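# Seat the diffuser flat inside the light fitting

## Task

Get the diffuser lying flat inside the light fitting, with each of its two short edges tucked beneath the fitting's lips.

## Robot and tools

Robot: two UR7e-style arms, left_arm and right_arm, each carrying a Robotiq 140 two-finger gripper. The fingers can fold at a hinge when pushed. A part held near the fingertips (outer quarter of the pads) is squeezed normally. Held closer to the palm, the fingers may wrap and pull it inward, so narrow parts slip and wide ones get crushed. Pressing an open finger tip-first into a surface folds it with almost no felt force.

Frames. Scene frame: origin at table-top height midway between the arms, +z up, +x out over the table, left_arm on the +y side (not the image side). Bases sit at left_arm (+0.023, +0.518, +0.013) m and right_arm (-0.022, -0.354, +0.013) m, almost unrotated. Printed hand poses and velocities are in each arm's own base frame; fixed cameras and the table use the scene frame. Every commanded offset is along the current Hand target's own axes: the gripper's fingers point along its +z and close along its y. end_effector_position is the point between the closed pads; fingertips stick out about 33 mm past it when nearly closed, 9 mm when wide open.

The 18-number row, used by every moving call: one flat list covering both arms, values in [-1, 1]. Order: left dx, dy, dz, rx, ry, rz, left gripper position, force_limit, speed, then the same nine for the right arm. The six pose numbers are an offset, not a pose: they are measured from that arm's Hand target as it was when the action or move began, scaled so 1.0 = 0.6 m or 180 degrees; rx, ry, rz form one rotation vector. Sending the same offset again moves further. Six zeros keep an arm at its Hand target. The gripper numbers are absolute commands, so resend the previous values to leave a gripper unchanged (0 is a real command).

Gripper numbers: position +1 = fully open (140 mm), about -0.8 = pads touching, -1 = close until blocked. force_limit from -1 (about 14 N) to +1 (about 58 N) for a slow close; a faster close squeezes harder. speed -1 to +1 gives about 30 to 250 mm/s. Both default to +1. After closing, object_status should read 2 (blocked while closing = gripped); 0 moving, 1 blocked while opening, 3 reached the position or pads met (maybe nothing held). position_measured is in counts: 3 fully open, 75 about 100 mm, 139 about 60 mm, 200 about 20 mm, 230 pads met. To grip harder, raise force_limit and change position slightly (-1 to -0.98); to soften, open and reclose slowly.

Tools:
- execute_actions(actions, cameras): actions is a list of actions; each action is a table of up to 15 rows (one per 1/30 s step, 0.5 s total per action; a short table repeats its last row). All rows of one action count from the same start pose. cameras lists camera names, ["all"], or []; images come back only when requested or when actions is empty. An empty list also reports the scene number.
- move(target, speed, blend, stop_force, zero, blocking, cameras): straight-line paths to one row or a list of up to 15 rows, every row an offset from the same starting Hand targets. speed is path top speed in m/s, 0.002 to 3.6, default 0.25 (turning up to twice that in rad/s). blend in m rounds corners of a list; 0 stops at each. stop_force in N, 3 to 120, ends an arm's path when its wrist sensor feels that much push against its motion; not reliable while the gripper turns, and leave it out when backing off a contact. zero (default true) rezeroes the sensor before the move. blocking=false returns after about 0.5 s while the move continues (not allowed with stop_force). A move lasts at most 10 s and does not avoid obstacles. Its result adds a move: line naming the ending (done, off_target, moving, held, fault) and any limits (paced = pose clipped, held = steps withheld).
- wait(seconds 0 to 10), stop() to brake a running move, zero_wrist_force(arm), zoom_image(camera, region [x0, y0, x1, y1] pixels, at most 504 by 504, latest image only), read_manual, finished_scene(scene) which ends the scene irreversibly.

Cameras: cam_high, cam_low, cam_far_left, cam_far_right, cam_left_wrist, cam_right_wrist, each 672x504.

Results: per arm, end_effector_position (m), end_effector_quat_wxyz, velocities (m/s, rad/s, omitted when joints are within noise), Hand target (last commanded pose after clipping; the next offsets start here), Joint positions and torques, Wrist force and Wrist torque in the gripper's axes plus the strongest reading since last shown, Tool commands, object_status, position_measured, and any MOTOR HOT, TORQUE FAULT, FORCE FAULT or OVER-TEMPERATURE FAULT lines. A gripper often rests a little short of its Hand target; send the shortfall as a further offset.

Cautions: orientation commands are clipped to 32 degrees from the measured orientation each step. Arms are stiff, so aiming even slightly beyond a firm contact can trigger a fault; a net outside force near 150 N or wrist torque near 26.6 N m stops the arm for 10 s. Approach slowly, use stop_force, and pull targets back once touching. Keep the arms from touching each other and avoid routing the hand past its own base. Do not drop parts, release them while moving, slam, or push hard; anything that leaves the table fails the task. Loose objects may be nudged by outside disturbances. Long holds or stretched poses heat motors. Before calling finished_scene, the diffuser must sit flat in place with no support from the robot.

Each tool is called after "Request:" as name([rows], argument=value, ...), one row to a line, values as JSON.

## Session

Request:
execute_actions(actions=[])

Scene clock: 0.00 s.
left_arm: end_effector_position=(+0.6030, -0.4147, +0.1871) position_measured=3 object_status=3 end_effector_quat_wxyz=(-0.011, +0.948, -0.067, +0.310) | right_arm: end_effector_position=(+0.4843, -0.0073, +0.1713) position_measured=3 object_status=3 end_effector_quat_wxyz=(-0.053, +0.604, -0.409, +0.682)
Joint positions: left_arm=[-1.001 -1.275 1.721 -2.412 -1.064 2.385] | right_arm=[0.058 -0.836 2.586 -4.815 -2.144 3.855]
Joint velocities: within noise
Joint torques (N m): no reading
Wrist force (N): no reading
Wrist torque (N m): no reading
Wrist force, peak (N): no reading
Hand target: left_arm +0.6030, -0.4147, +0.1871; -0.011, +0.948, -0.067, +0.310 | right_arm +0.4843, -0.0073, +0.1713; -0.053, +0.604, -0.409, +0.682
Tool commands: left_gripper/position=+1.0 left_gripper/force_limit=+1.0 left_gripper/speed=+1.0 right_gripper/position=+1.0 right_gripper/force_limit=+1.0 right_gripper/speed=+1.0

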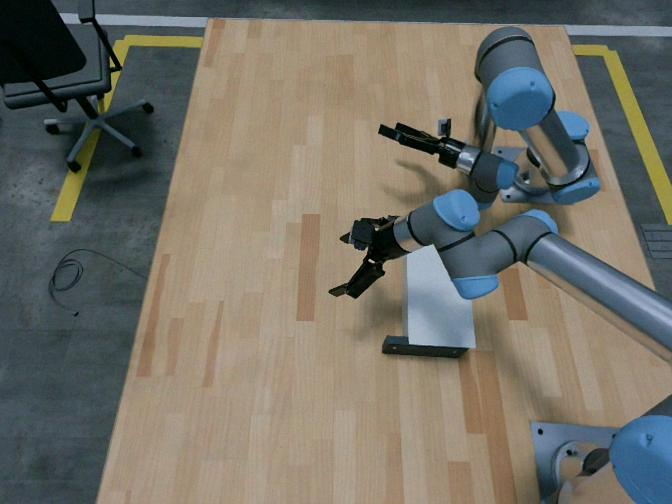

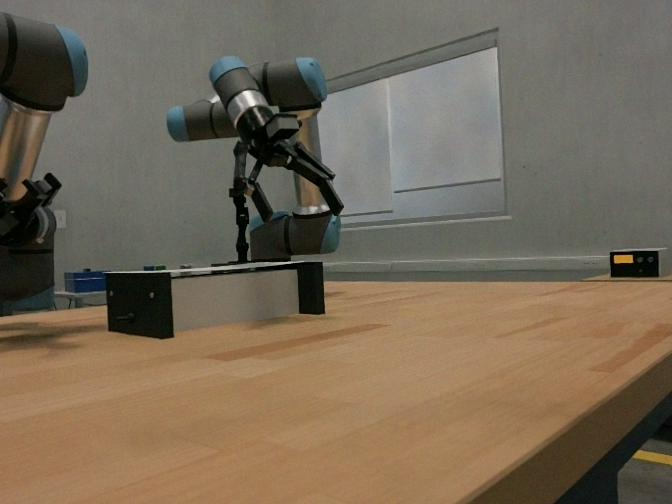

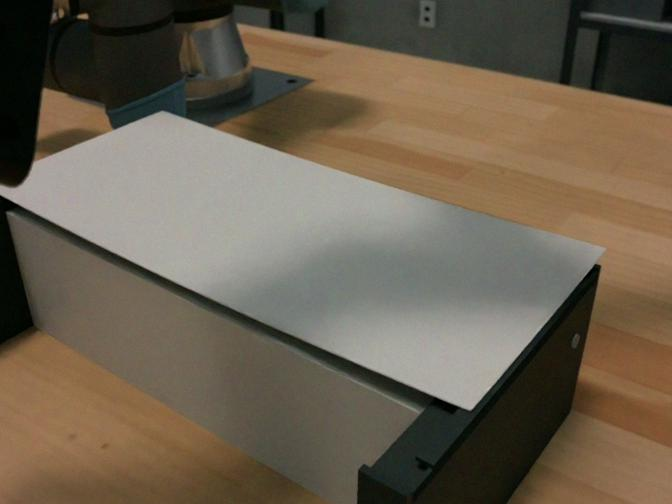

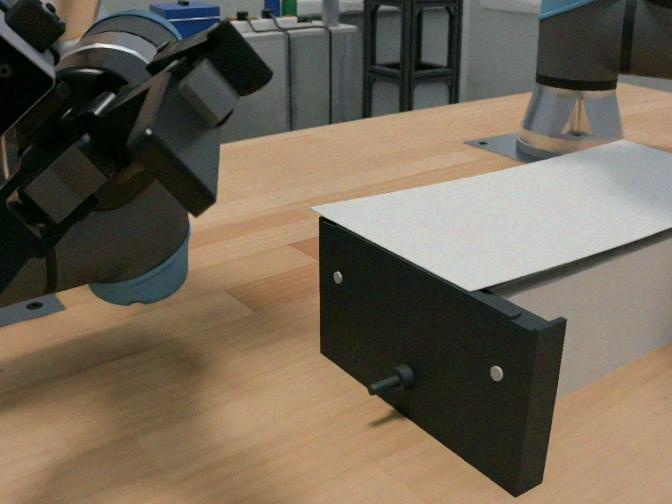

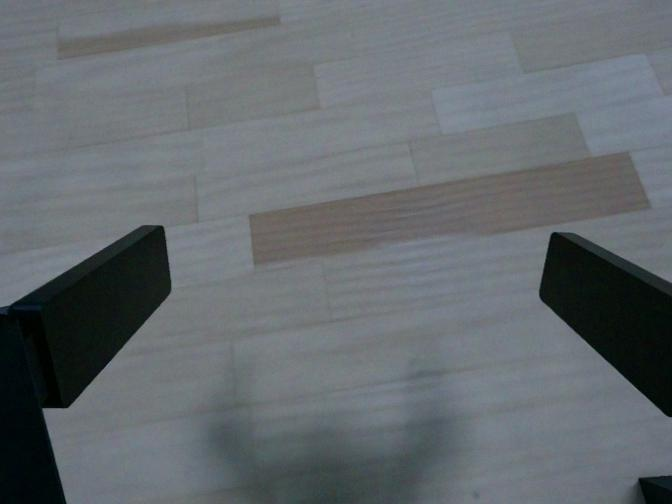

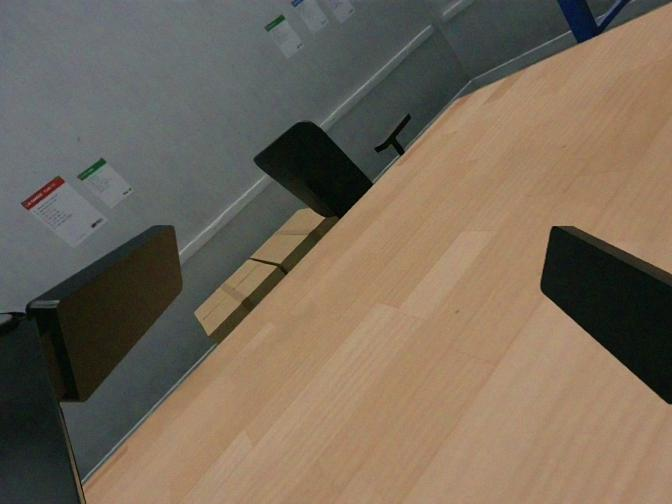

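Request:
zoom_image(camera="cam_far_left", region=[340, 230, 672, 504])

Request:
zoom_image(camera="cam_far_right", region=[300, 130, 672, 504])

Request:
zoom_image(camera="cam_far_left", region=[0, 90, 340, 345])

Request:
zoom_image(camera="cam_low", region=[90, 220, 350, 350])

Request:
zoom_image(camera="cam_high", region=[330, 200, 530, 380])

Scaled by 1.518 from the camera's 672x504 image, which has a finer 960x720 frame.

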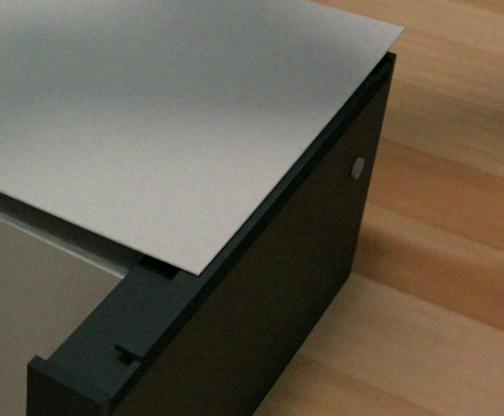

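Scaled by 1.348 from the camera's 672x504 image, which has a finer 960x720 frame.

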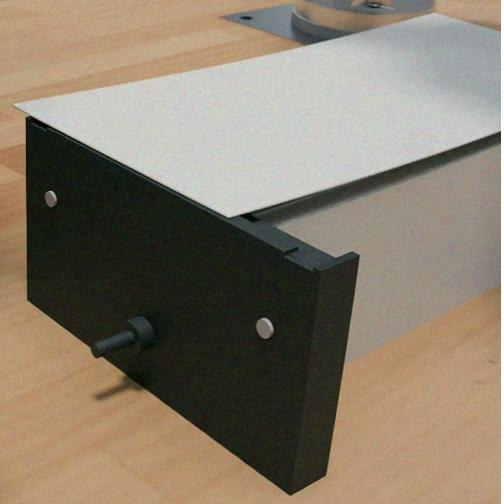

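Scaled by 1.482 from the camera's 672x504 image, which has a finer 960x720 frame.

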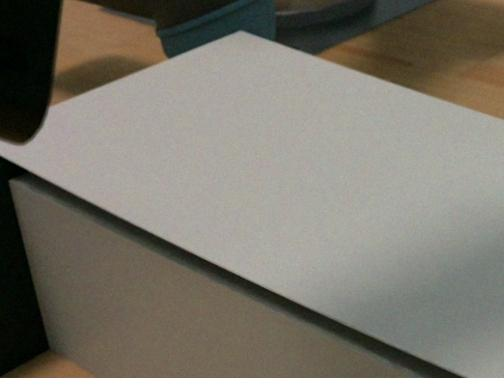

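Scaled by 1.938 from the camera's 672x504 image, which has a finer 960x720 frame.

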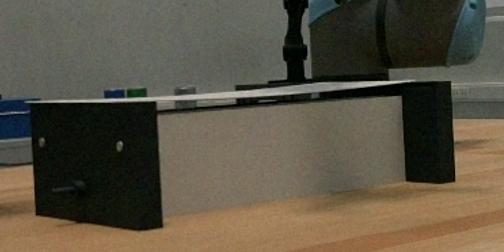

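Scaled by 2.520 from the camera's 672x504 image, which has a finer 960x720 frame.

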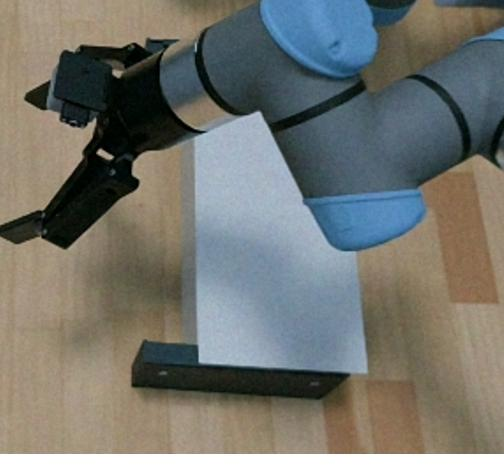

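Request:
zoom_image(camera="cam_far_left", region=[340, 360, 500, 504])

Request:
zoom_image(camera="cam_far_right", region=[440, 240, 600, 360])

Scaled by 3.150 from the camera's 672x504 image, which has a finer 960x720 frame.

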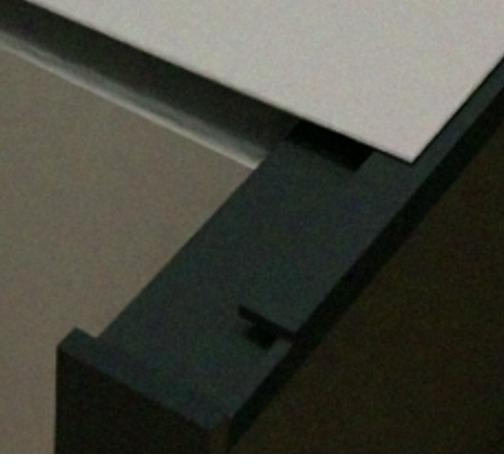

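Scaled by 3.150 from the camera's 672x504 image, which has a finer 960x720 frame.

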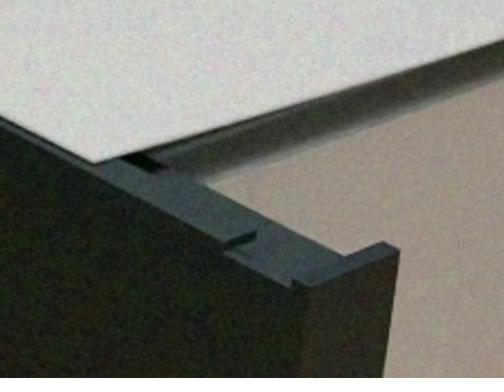

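Request:
move(target=[-0.194, 0.0383, -0.5768, 0, 0, 0, 1, -1, -1, 0, 0, 0, 0, 0, 0, 1, -1, -1], speed=0.35, cameras=["all"])

Scene clock: 14.53 s.
left_arm: end_effector_position=(+0.3032, -0.4144, +0.3966) position_measured=3 object_status=3 end_effector_quat_wxyz=(-0.011, +0.948, -0.067, +0.311) end_effector_velocity=(-0.001, +0.001, -0.001) end_effector_angular_velocity=(+0.004, +0.000, +0.000) | right_arm: end_effector_position=(+0.4843, -0.0073, +0.1713) position_measured=3 object_status=3 end_effector_quat_wxyz=(-0.053, +0.604, -0.409, +0.682)
Joint positions: left_arm=[-1.605 -1.766 1.592 -1.398 -0.939 1.679] | right_arm=[0.058 -0.836 2.586 -4.815 -2.144 3.855]
Joint velocities: left_arm=[-0.001 0 0 0.005 0 -0.002] | right_arm=[within noise]
Joint torques (N m): left_arm=[-7.79 -25.41 -27.04 -1.45 0.19 -2.36] | right_arm=[-0.46 -27.02 1.89 -2.43 -0.24 0.12]
Wrist force (N): left_arm=[0.1 -0.1 0.4] | right_arm=[-0.4 0.2 0.0]
Wrist torque (N m): left_arm=[0.01 0.03 -0.11] | right_arm=[0.04 0.10 0.00]
Wrist force, peak (N): left_arm=[1.1 -0.3 3.3] | right_arm=[-0.5 -0.1 0.6]
Hand target: left_arm +0.3031, -0.4144, +0.3966; -0.011, +0.948, -0.067, +0.310 | right_arm +0.4843, -0.0073, +0.1713; -0.053, +0.604, -0.409, +0.682
Off the commanded pose: left_arm 0.000 m, 0 deg | right_arm 0.000 m, 0 deg.
move: done

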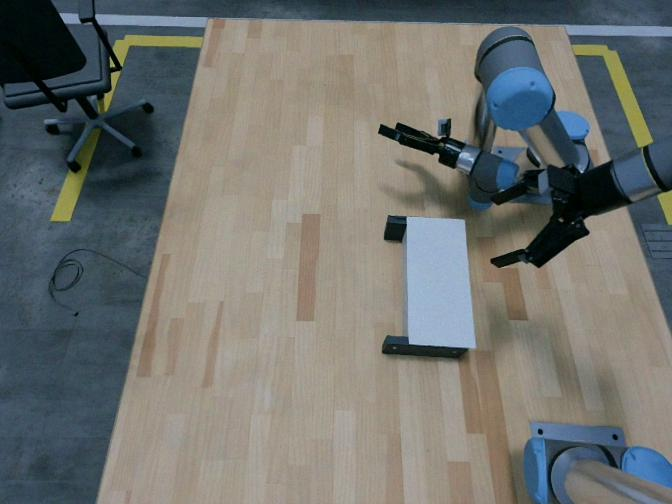

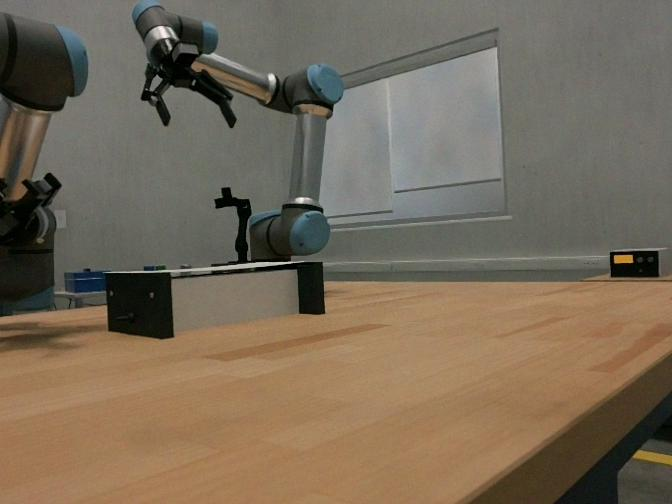

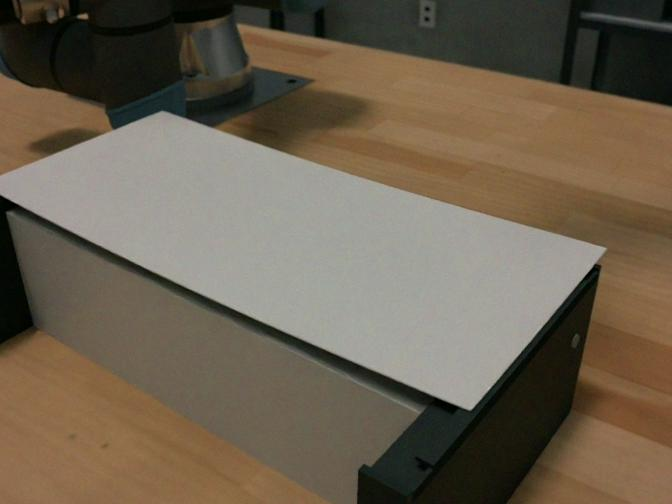

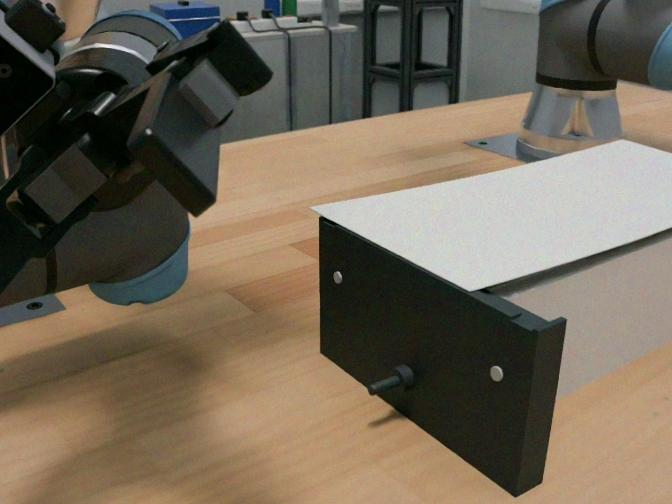

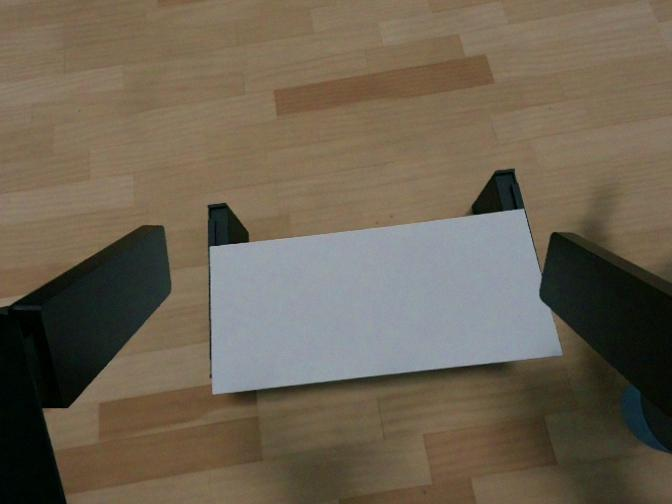

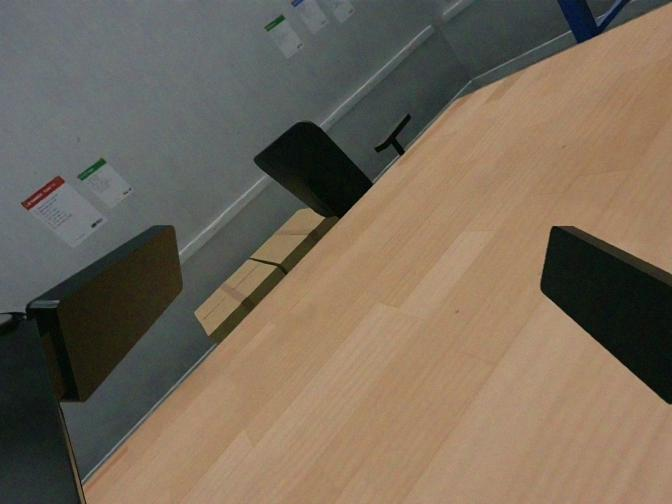

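Request:
zoom_image(camera="cam_left_wrist", region=[190, 190, 310, 280])

Request:
zoom_image(camera="cam_left_wrist", region=[460, 155, 580, 245])

Request:
zoom_image(camera="cam_left_wrist", region=[190, 330, 310, 420])

Request:
zoom_image(camera="cam_left_wrist", region=[460, 300, 580, 390])

Request:
zoom_image(camera="cam_high", region=[370, 200, 490, 290])

Request:
zoom_image(camera="cam_high", region=[370, 280, 490, 370])

Scaled by 4.200 from the camera's 672x504 image, which has a finer 960x720 frame.

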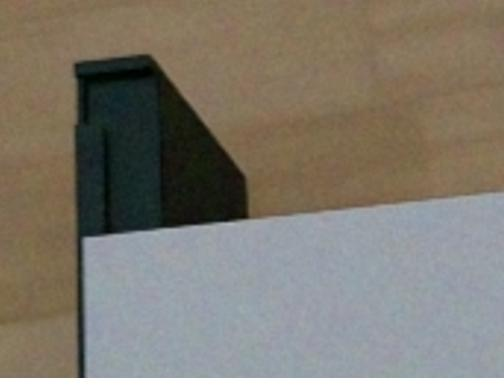

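Scaled by 4.200 from the camera's 672x504 image, which has a finer 960x720 frame.

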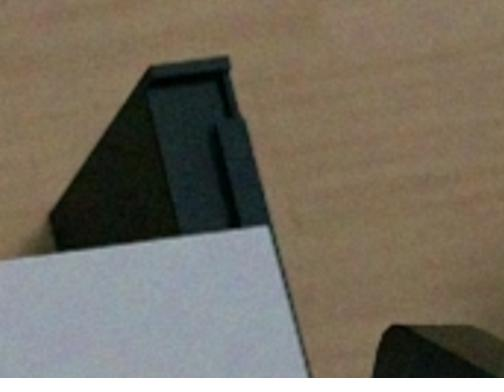

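Scaled by 4.200 from the camera's 672x504 image, which has a finer 960x720 frame.

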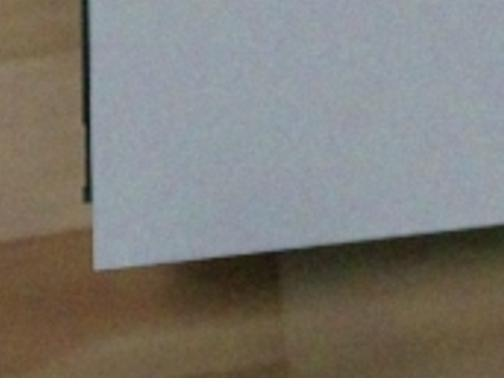

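Scaled by 4.200 from the camera's 672x504 image, which has a finer 960x720 frame.

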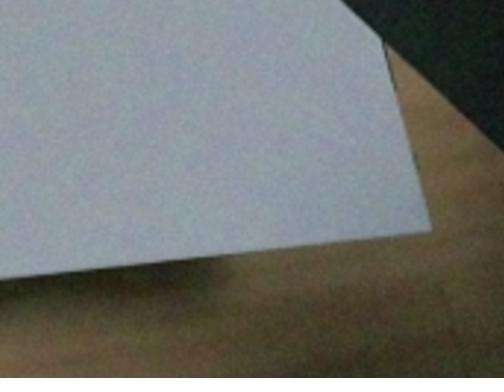

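Scaled by 4.200 from the camera's 672x504 image, which has a finer 960x720 frame.

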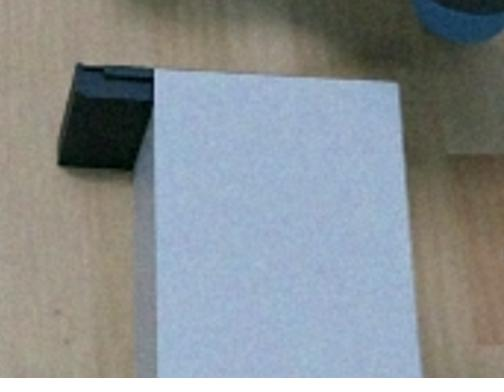

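Scaled by 4.200 from the camera's 672x504 image, which has a finer 960x720 frame.

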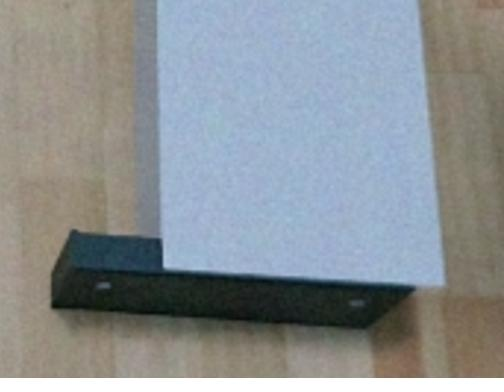

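Request:
move([
  [-0.3518, -0.1555, -0.0443, -0.2197, 0.2528, -0.4920, -0.32, -1, 0, 0, 0, 0, 0, 0, 0, 1, -1, -1],
  [-0.5082, -0.1388, 0.1707, -0.2197, 0.2528, -0.4920, -0.32, -1, 0, 0, 0, 0, 0, 0, 0, 1, -1, -1],
], speed=0.4, blend=[0.05, 0], cameras=["all"])

Scene clock: 47.73 s.
left_arm: end_effector_position=(+0.1302, -0.2931, +0.1401) position_measured=169 object_status=3 end_effector_quat_wxyz=(+0.505, +0.505, +0.495, +0.495) end_effector_velocity=(+0.000, -0.001, -0.002) end_effector_angular_velocity=(-0.002, +0.002, -0.001) | right_arm: end_effector_position=(+0.4843, -0.0073, +0.1713) position_measured=3 object_status=3 end_effector_quat_wxyz=(-0.053, +0.604, -0.409, +0.682)
Joint positions: left_arm=[-2.537 -1.317 2.337 -1.019 -0.946 -1.57] | right_arm=[0.058 -0.836 2.586 -4.815 -2.144 3.855]
Joint velocities: left_arm=[0 0.003 0.001 -0.007 0.002 0] | right_arm=[within noise]
Joint torques (N m): left_arm=[9.48 -10.92 -17.68 1.12 0.69 -1.6] | right_arm=[0.43 -27.41 2.14 -2.36 -0.17 -0.02]
Wrist force (N): left_arm=[-0.5 4.4 -0.6] | right_arm=[0.1 0.1 0.0]
Wrist torque (N m): left_arm=[0.50 0.31 -0.43] | right_arm=[0.04 0.00 0.00]
Wrist force, peak (N): left_arm=[-0.6 6.1 -0.6] | right_arm=[-0.6 0.3 0.0]
Hand target: left_arm +0.1303, -0.2931, +0.1401; +0.505, +0.505, +0.495, +0.496 | right_arm +0.4843, -0.0073, +0.1713; -0.053, +0.604, -0.409, +0.682
Off the commanded pose: left_arm 0.000 m, 0 deg | right_arm 0.000 m, 0 deg.
move: done

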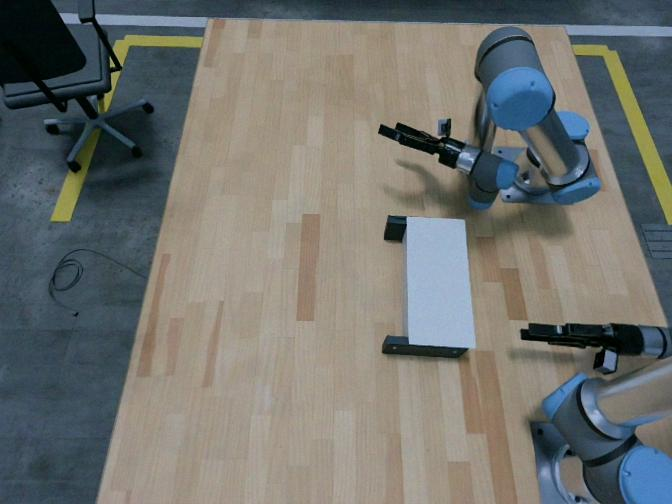

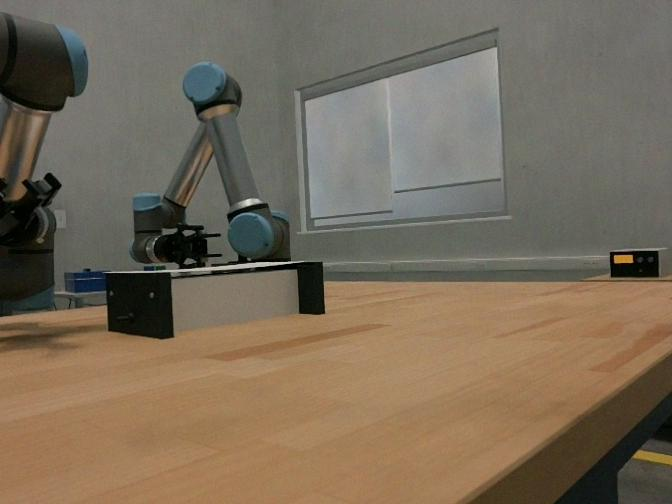

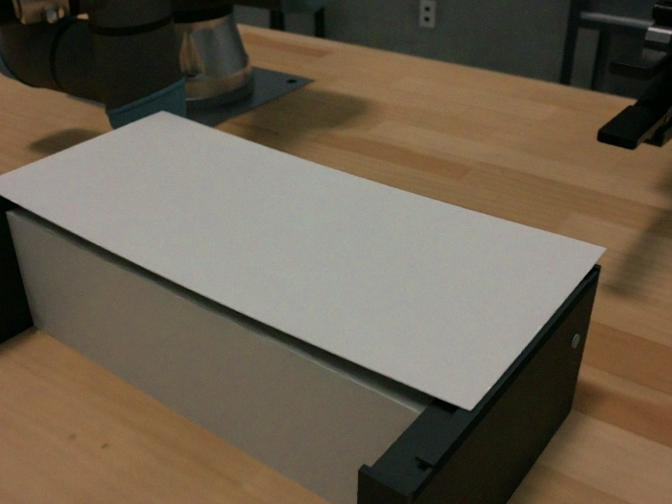

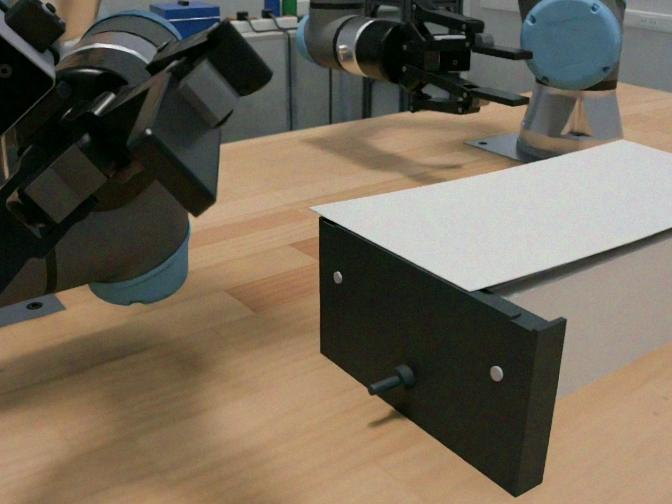

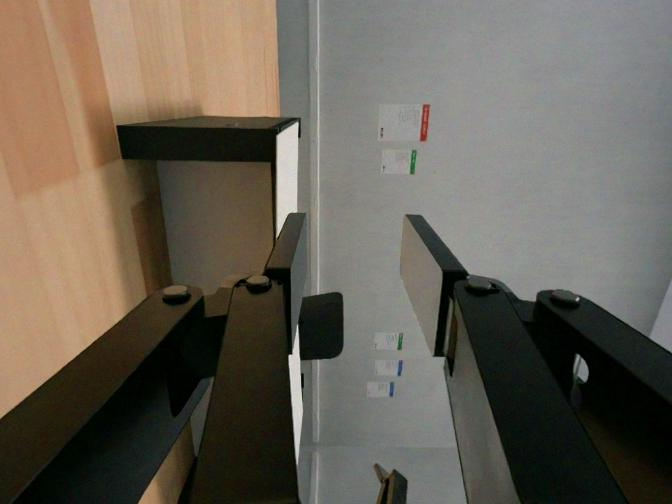

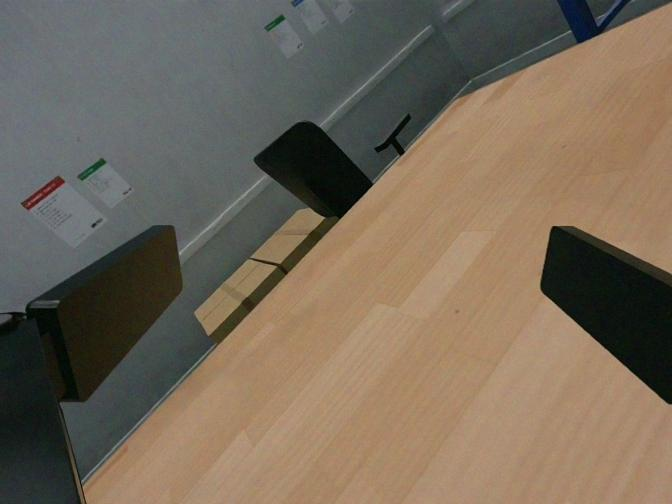

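Request:
zoom_image(camera="cam_left_wrist", region=[100, 90, 340, 270])

Request:
zoom_image(camera="cam_left_wrist", region=[230, 100, 330, 175])

Scaled by 2.100 from the camera's 672x504 image, which has a finer 960x720 frame.

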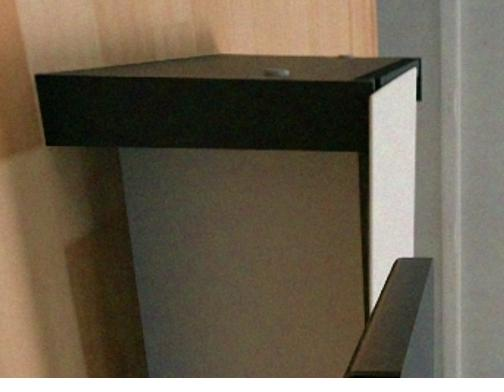

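Scaled by 5.040 from the camera's 672x504 image, which has a finer 960x720 frame.

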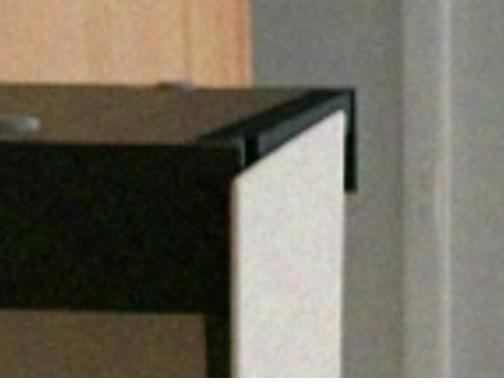

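Request:
move([
  [-0.015, -0.0733, 0.02, 0, 0, 0, -0.32, -1, 0, 0, 0, 0, 0, 0, 0, 1, -1, -1],
  [-0.015, -0.0733, 0.1333, 0, 0, 0, -0.32, -1, 0, 0, 0, 0, 0, 0, 0, 1, -1, -1],
], speed=0.25, blend=[0.015, 0], cameras=["cam_high", "cam_far_left", "cam_far_right", "cam_left_wrist"])

Scene clock: 53.03 s.
left_arm: end_effector_position=(+0.2100, -0.3036, +0.0961) position_measured=169 object_status=3 end_effector_quat_wxyz=(+0.505, +0.505, +0.495, +0.496) | right_arm: end_effector_position=(+0.4843, -0.0073, +0.1713) position_measured=3 object_status=3 end_effector_quat_wxyz=(-0.053, +0.604, -0.409, +0.682)
Joint positions: left_arm=[-2.336 -1.223 2.429 -1.205 -0.746 -1.57] | right_arm=[0.058 -0.836 2.586 -4.815 -2.144 3.855]
Joint torques (N m): left_arm=[9.01 -25.86 -2 2.39 1.46 2.76] | right_arm=[0.38 -27.35 2.26 -2.32 -0.22 0.09]
Wrist force (N): left_arm=[-0.5 4.3 -0.2] | right_arm=[-0.1 -0.1 0.0]
Wrist torque (N m): left_arm=[0.48 0.30 -0.45] | right_arm=[-0.03 0.03 0.00]
Wrist force, peak (N): left_arm=[0.1 6.9 -1.3] | right_arm=[-0.4 0.5 0.1]
Hand target: left_arm +0.2101, -0.3036, +0.0961; +0.505, +0.505, +0.495, +0.496 | right_arm +0.4843, -0.0073, +0.1713; -0.053, +0.604, -0.409, +0.682
Off the commanded pose: left_arm 0.000 m, 0 deg | right_arm 0.000 m, 0 deg.
move: done
Images, in order (width x height): cam_high 672x504, cam_far_left 672x504, cam_far_right 672x504, cam_left_wrist 672x504.

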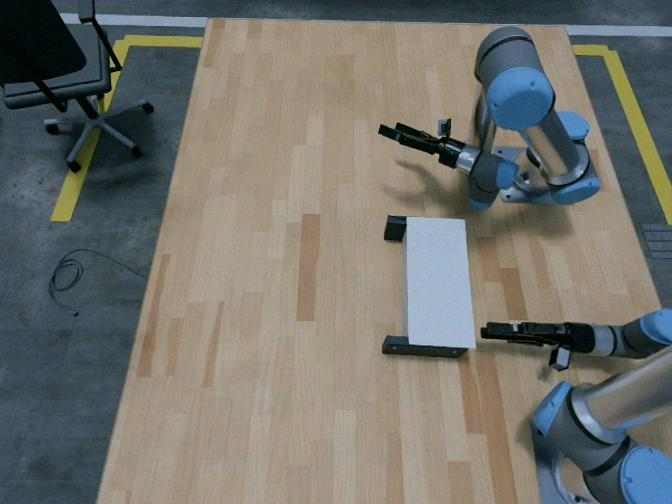

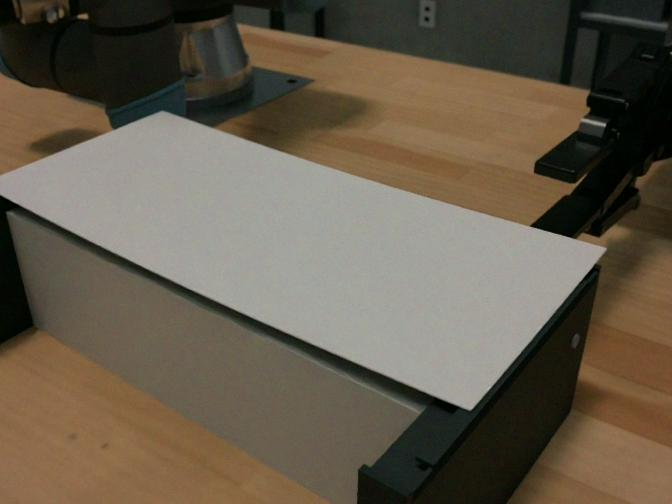

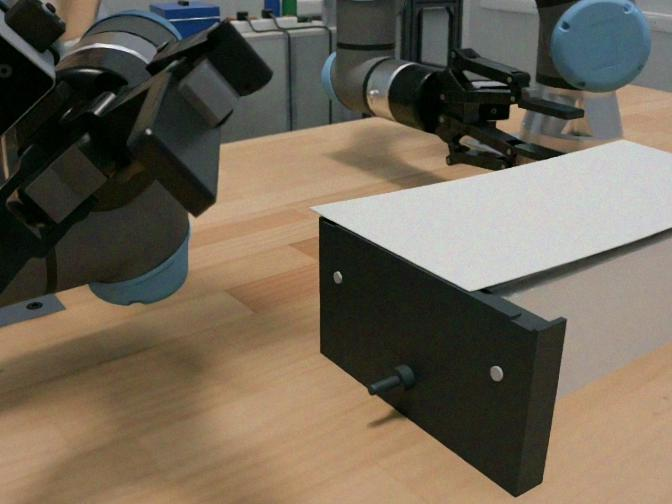

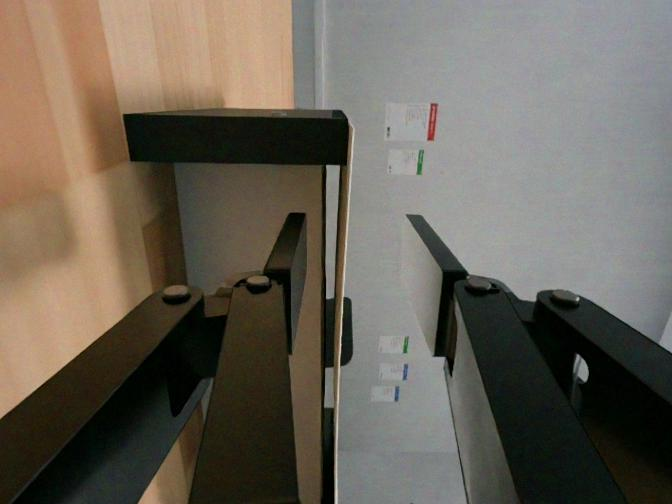

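Request:
move(target=[0.0, -0.0042, 0.055, 0, 0, 0, -0.32, -1, 0, 0, 0, 0, 0, 0, 0, 1, -1, -1], speed=0.1, cameras=["cam_high", "cam_far_left", "cam_far_right", "cam_left_wrist"])

Scene clock: 55.37 s.
left_arm: end_effector_position=(+0.2431, -0.3042, +0.0936) position_measured=169 object_status=3 end_effector_quat_wxyz=(+0.505, +0.505, +0.495, +0.496) | right_arm: end_effector_position=(+0.4843, -0.0073, +0.1713) position_measured=3 object_status=3 end_effector_quat_wxyz=(-0.053, +0.604, -0.409, +0.682)
Joint positions: left_arm=[-2.246 -1.226 2.454 -1.227 -0.656 -1.57] | right_arm=[0.058 -0.836 2.586 -4.815 -2.144 3.855]
Joint torques (N m): left_arm=[-3.18 -14.13 -19.35 2.69 -1.33 -2.41] | right_arm=[0.62 -27.15 2.34 -2.34 -0.2 0.21]
Wrist force (N): left_arm=[0.0 4.3 -0.2] | right_arm=[-0.2 0.2 0.2]
Wrist torque (N m): left_arm=[0.50 0.20 -0.46] | right_arm=[0.03 0.05 0.00]
Wrist force, peak (N): left_arm=[-0.7 4.5 -1.2] | right_arm=[-0.5 0.6 0.3]
Hand target: left_arm +0.2431, -0.3043, +0.0936; +0.505, +0.505, +0.495, +0.496 | right_arm +0.4843, -0.0073, +0.1713; -0.053, +0.604, -0.409, +0.682
Off the commanded pose: left_arm 0.000 m, 0 deg | right_arm 0.000 m, 0 deg.
move: done
Images, in order (width x height): cam_high 672x504, cam_far_left 672x504, cam_far_right 672x504, cam_left_wrist 672x504.

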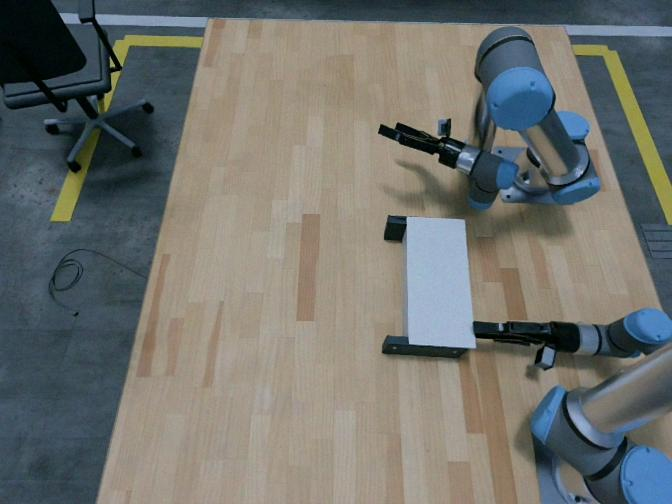

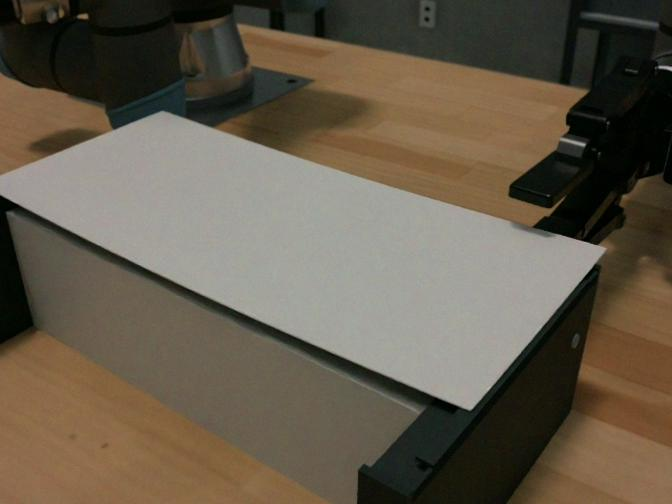

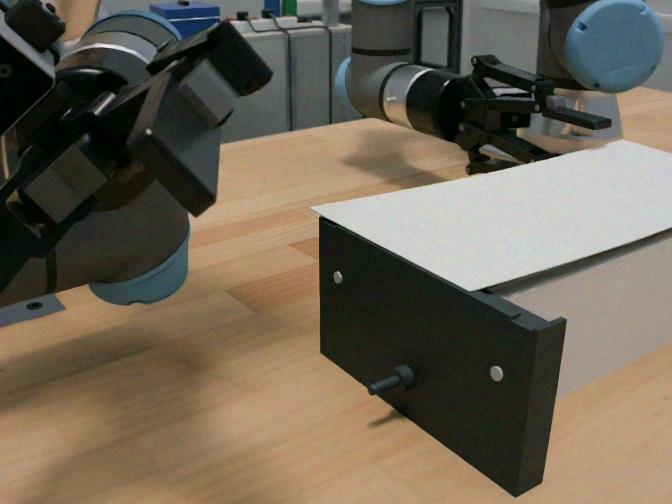

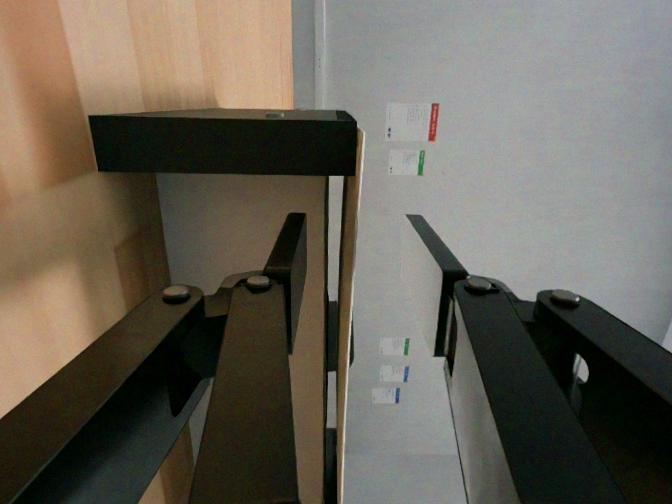

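Request:
execute_actions([
  [[0, 0, 0, 0, 0, 0, -1, -0.05, -1, 0, 0, 0, 0, 0, 0, 1, -1, -1]],
], cameras=["cam_far_left", "cam_far_right", "cam_left_wrist", "cam_high"])

Scene clock: 57.43 s.
left_arm: end_effector_position=(+0.2431, -0.3042, +0.0936) position_measured=229 object_status=0 end_effector_quat_wxyz=(+0.505, +0.505, +0.495, +0.496) | right_arm: end_effector_position=(+0.4843, -0.0073, +0.1713) position_measured=3 object_status=3 end_effector_quat_wxyz=(-0.053, +0.604, -0.409, +0.682)
Joint positions: left_arm=[-2.246 -1.226 2.454 -1.227 -0.656 -1.57] | right_arm=[0.058 -0.836 2.586 -4.815 -2.144 3.855]
Joint torques (N m): left_arm=[-10.06 -10.63 -18.58 0.31 1.52 -2.3] | right_arm=[0.12 -27.8 2.25 -2.53 -0.4 0.19]
Wrist force (N): left_arm=[-0.8 8.4 -0.9] | right_arm=[-0.1 0.3 0.0]
Wrist torque (N m): left_arm=[0.36 0.25 -0.31] | right_arm=[0.06 0.05 0.00]
Wrist force, peak (N): left_arm=[-0.8 8.4 -0.9] | right_arm=[-0.4 0.1 0.6]
Hand target: left_arm +0.2431, -0.3043, +0.0936; +0.505, +0.505, +0.495, +0.496 | right_arm +0.4843, -0.0073, +0.1713; -0.053, +0.604, -0.409, +0.682
Off the commanded pose: left_arm 0.000 m, 0 deg | right_arm 0.000 m, 0 deg.
Images, in order (width x height): cam_high 672x504, cam_far_left 672x504, cam_far_right 672x504, cam_left_wrist 672x504.

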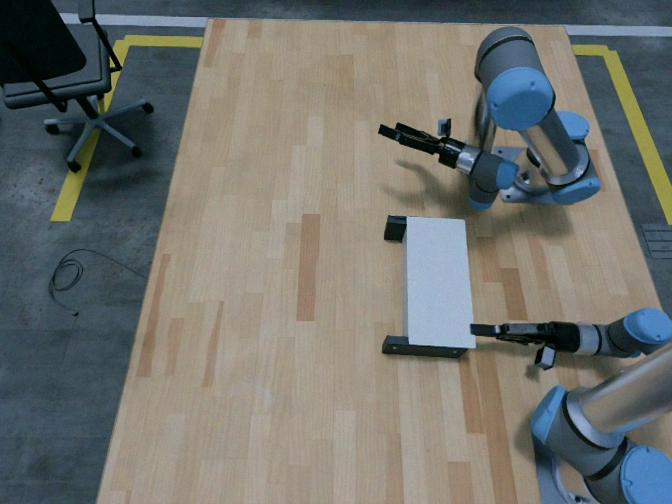

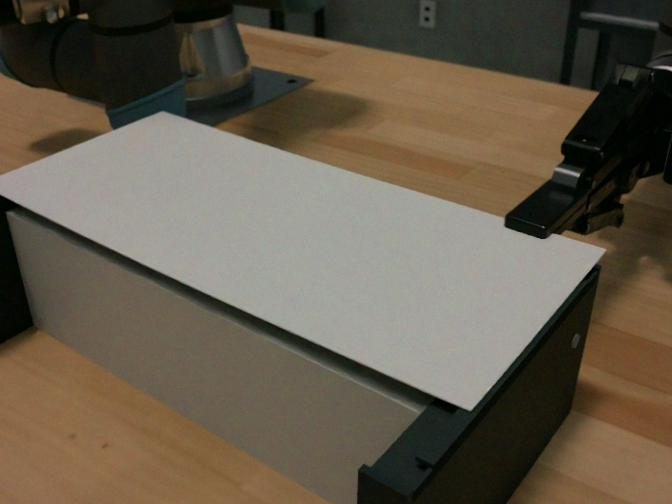

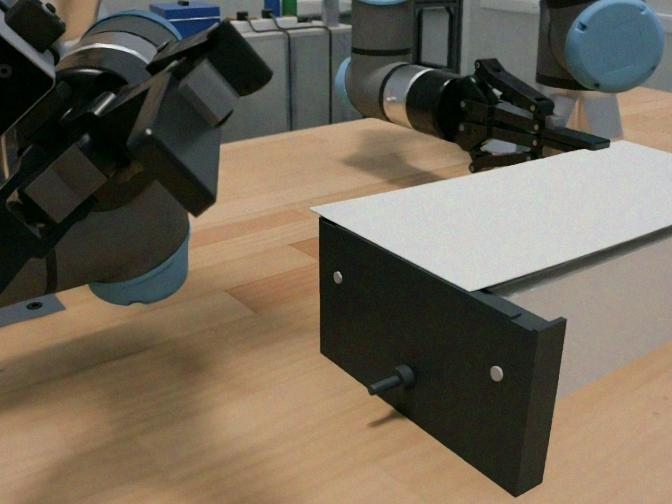

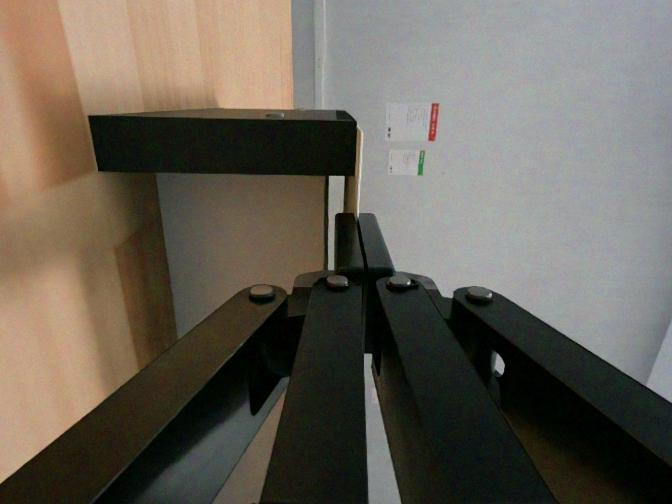

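Request:
move(target=[0, 0, 0, 0, 0, 0, -1, -0.05, -1, -0.0167, -0.2537, -0.3077, -0.3662, -0.3134, 0.0972, 1, -1, -1], speed=0.4, cameras=["cam_high", "cam_left_wrist", "cam_right_wrist"])

Scene clock: 64.73 s.
left_arm: end_effector_position=(+0.2431, -0.3043, +0.0936) position_measured=229 object_status=2 end_effector_quat_wxyz=(+0.505, +0.505, +0.495, +0.496) | right_arm: end_effector_position=(+0.3910, +0.1899, +0.2699) position_measured=3 object_status=3 end_effector_quat_wxyz=(+0.000, +0.707, -0.707, +0.000)
Joint positions: left_arm=[-2.246 -1.226 2.454 -1.227 -0.656 -1.57] | right_arm=[0.141 -1.755 1.753 -1.568 -1.571 4.852]
Joint torques (N m): left_arm=[-6.31 -12.62 -19.19 -0.46 1.47 -2.24] | right_arm=[6.32 -18.33 -19.33 -1.82 0.94 1.04]
Wrist force (N): left_arm=[-0.7 8.2 -0.8] | right_arm=[-1.2 -1.5 0.4]
Wrist torque (N m): left_arm=[0.33 0.23 -0.31] | right_arm=[-0.50 0.04 0.11]
Wrist force, peak (N): left_arm=[-0.9 8.4 -1.0] | right_arm=[-0.9 -2.3 -0.1]
Hand target: left_arm +0.2431, -0.3043, +0.0936; +0.505, +0.505, +0.495, +0.496 | right_arm +0.3909, +0.1899, +0.2699; +0.000, +0.707, -0.707, +0.000
Off the commanded pose: left_arm 0.000 m, 0 deg | right_arm 0.000 m, 0 deg.
move: done
Images, in order (width x height): cam_high 672x504, cam_left_wrist 672x504, cam_right_wrist 672x504.

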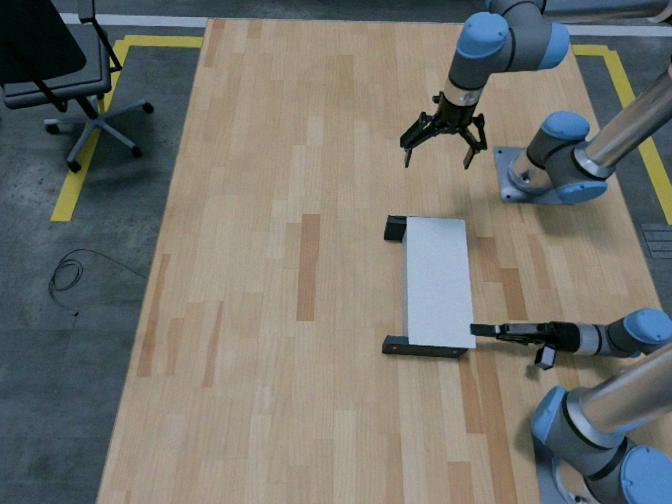

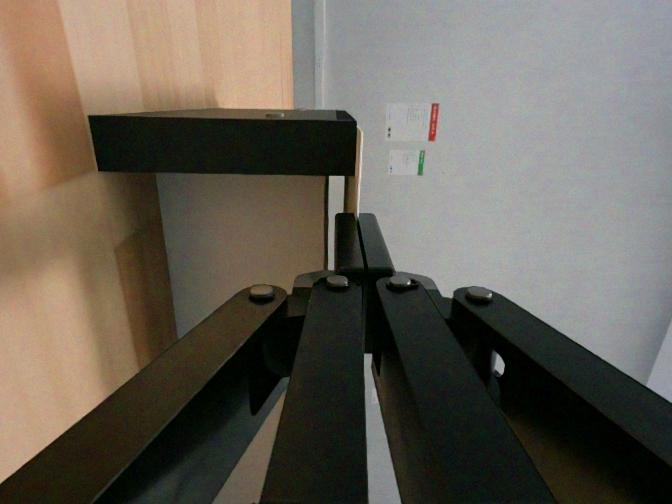

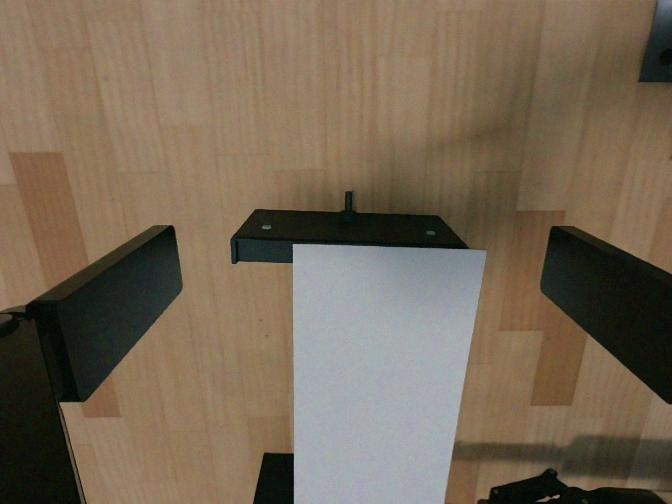

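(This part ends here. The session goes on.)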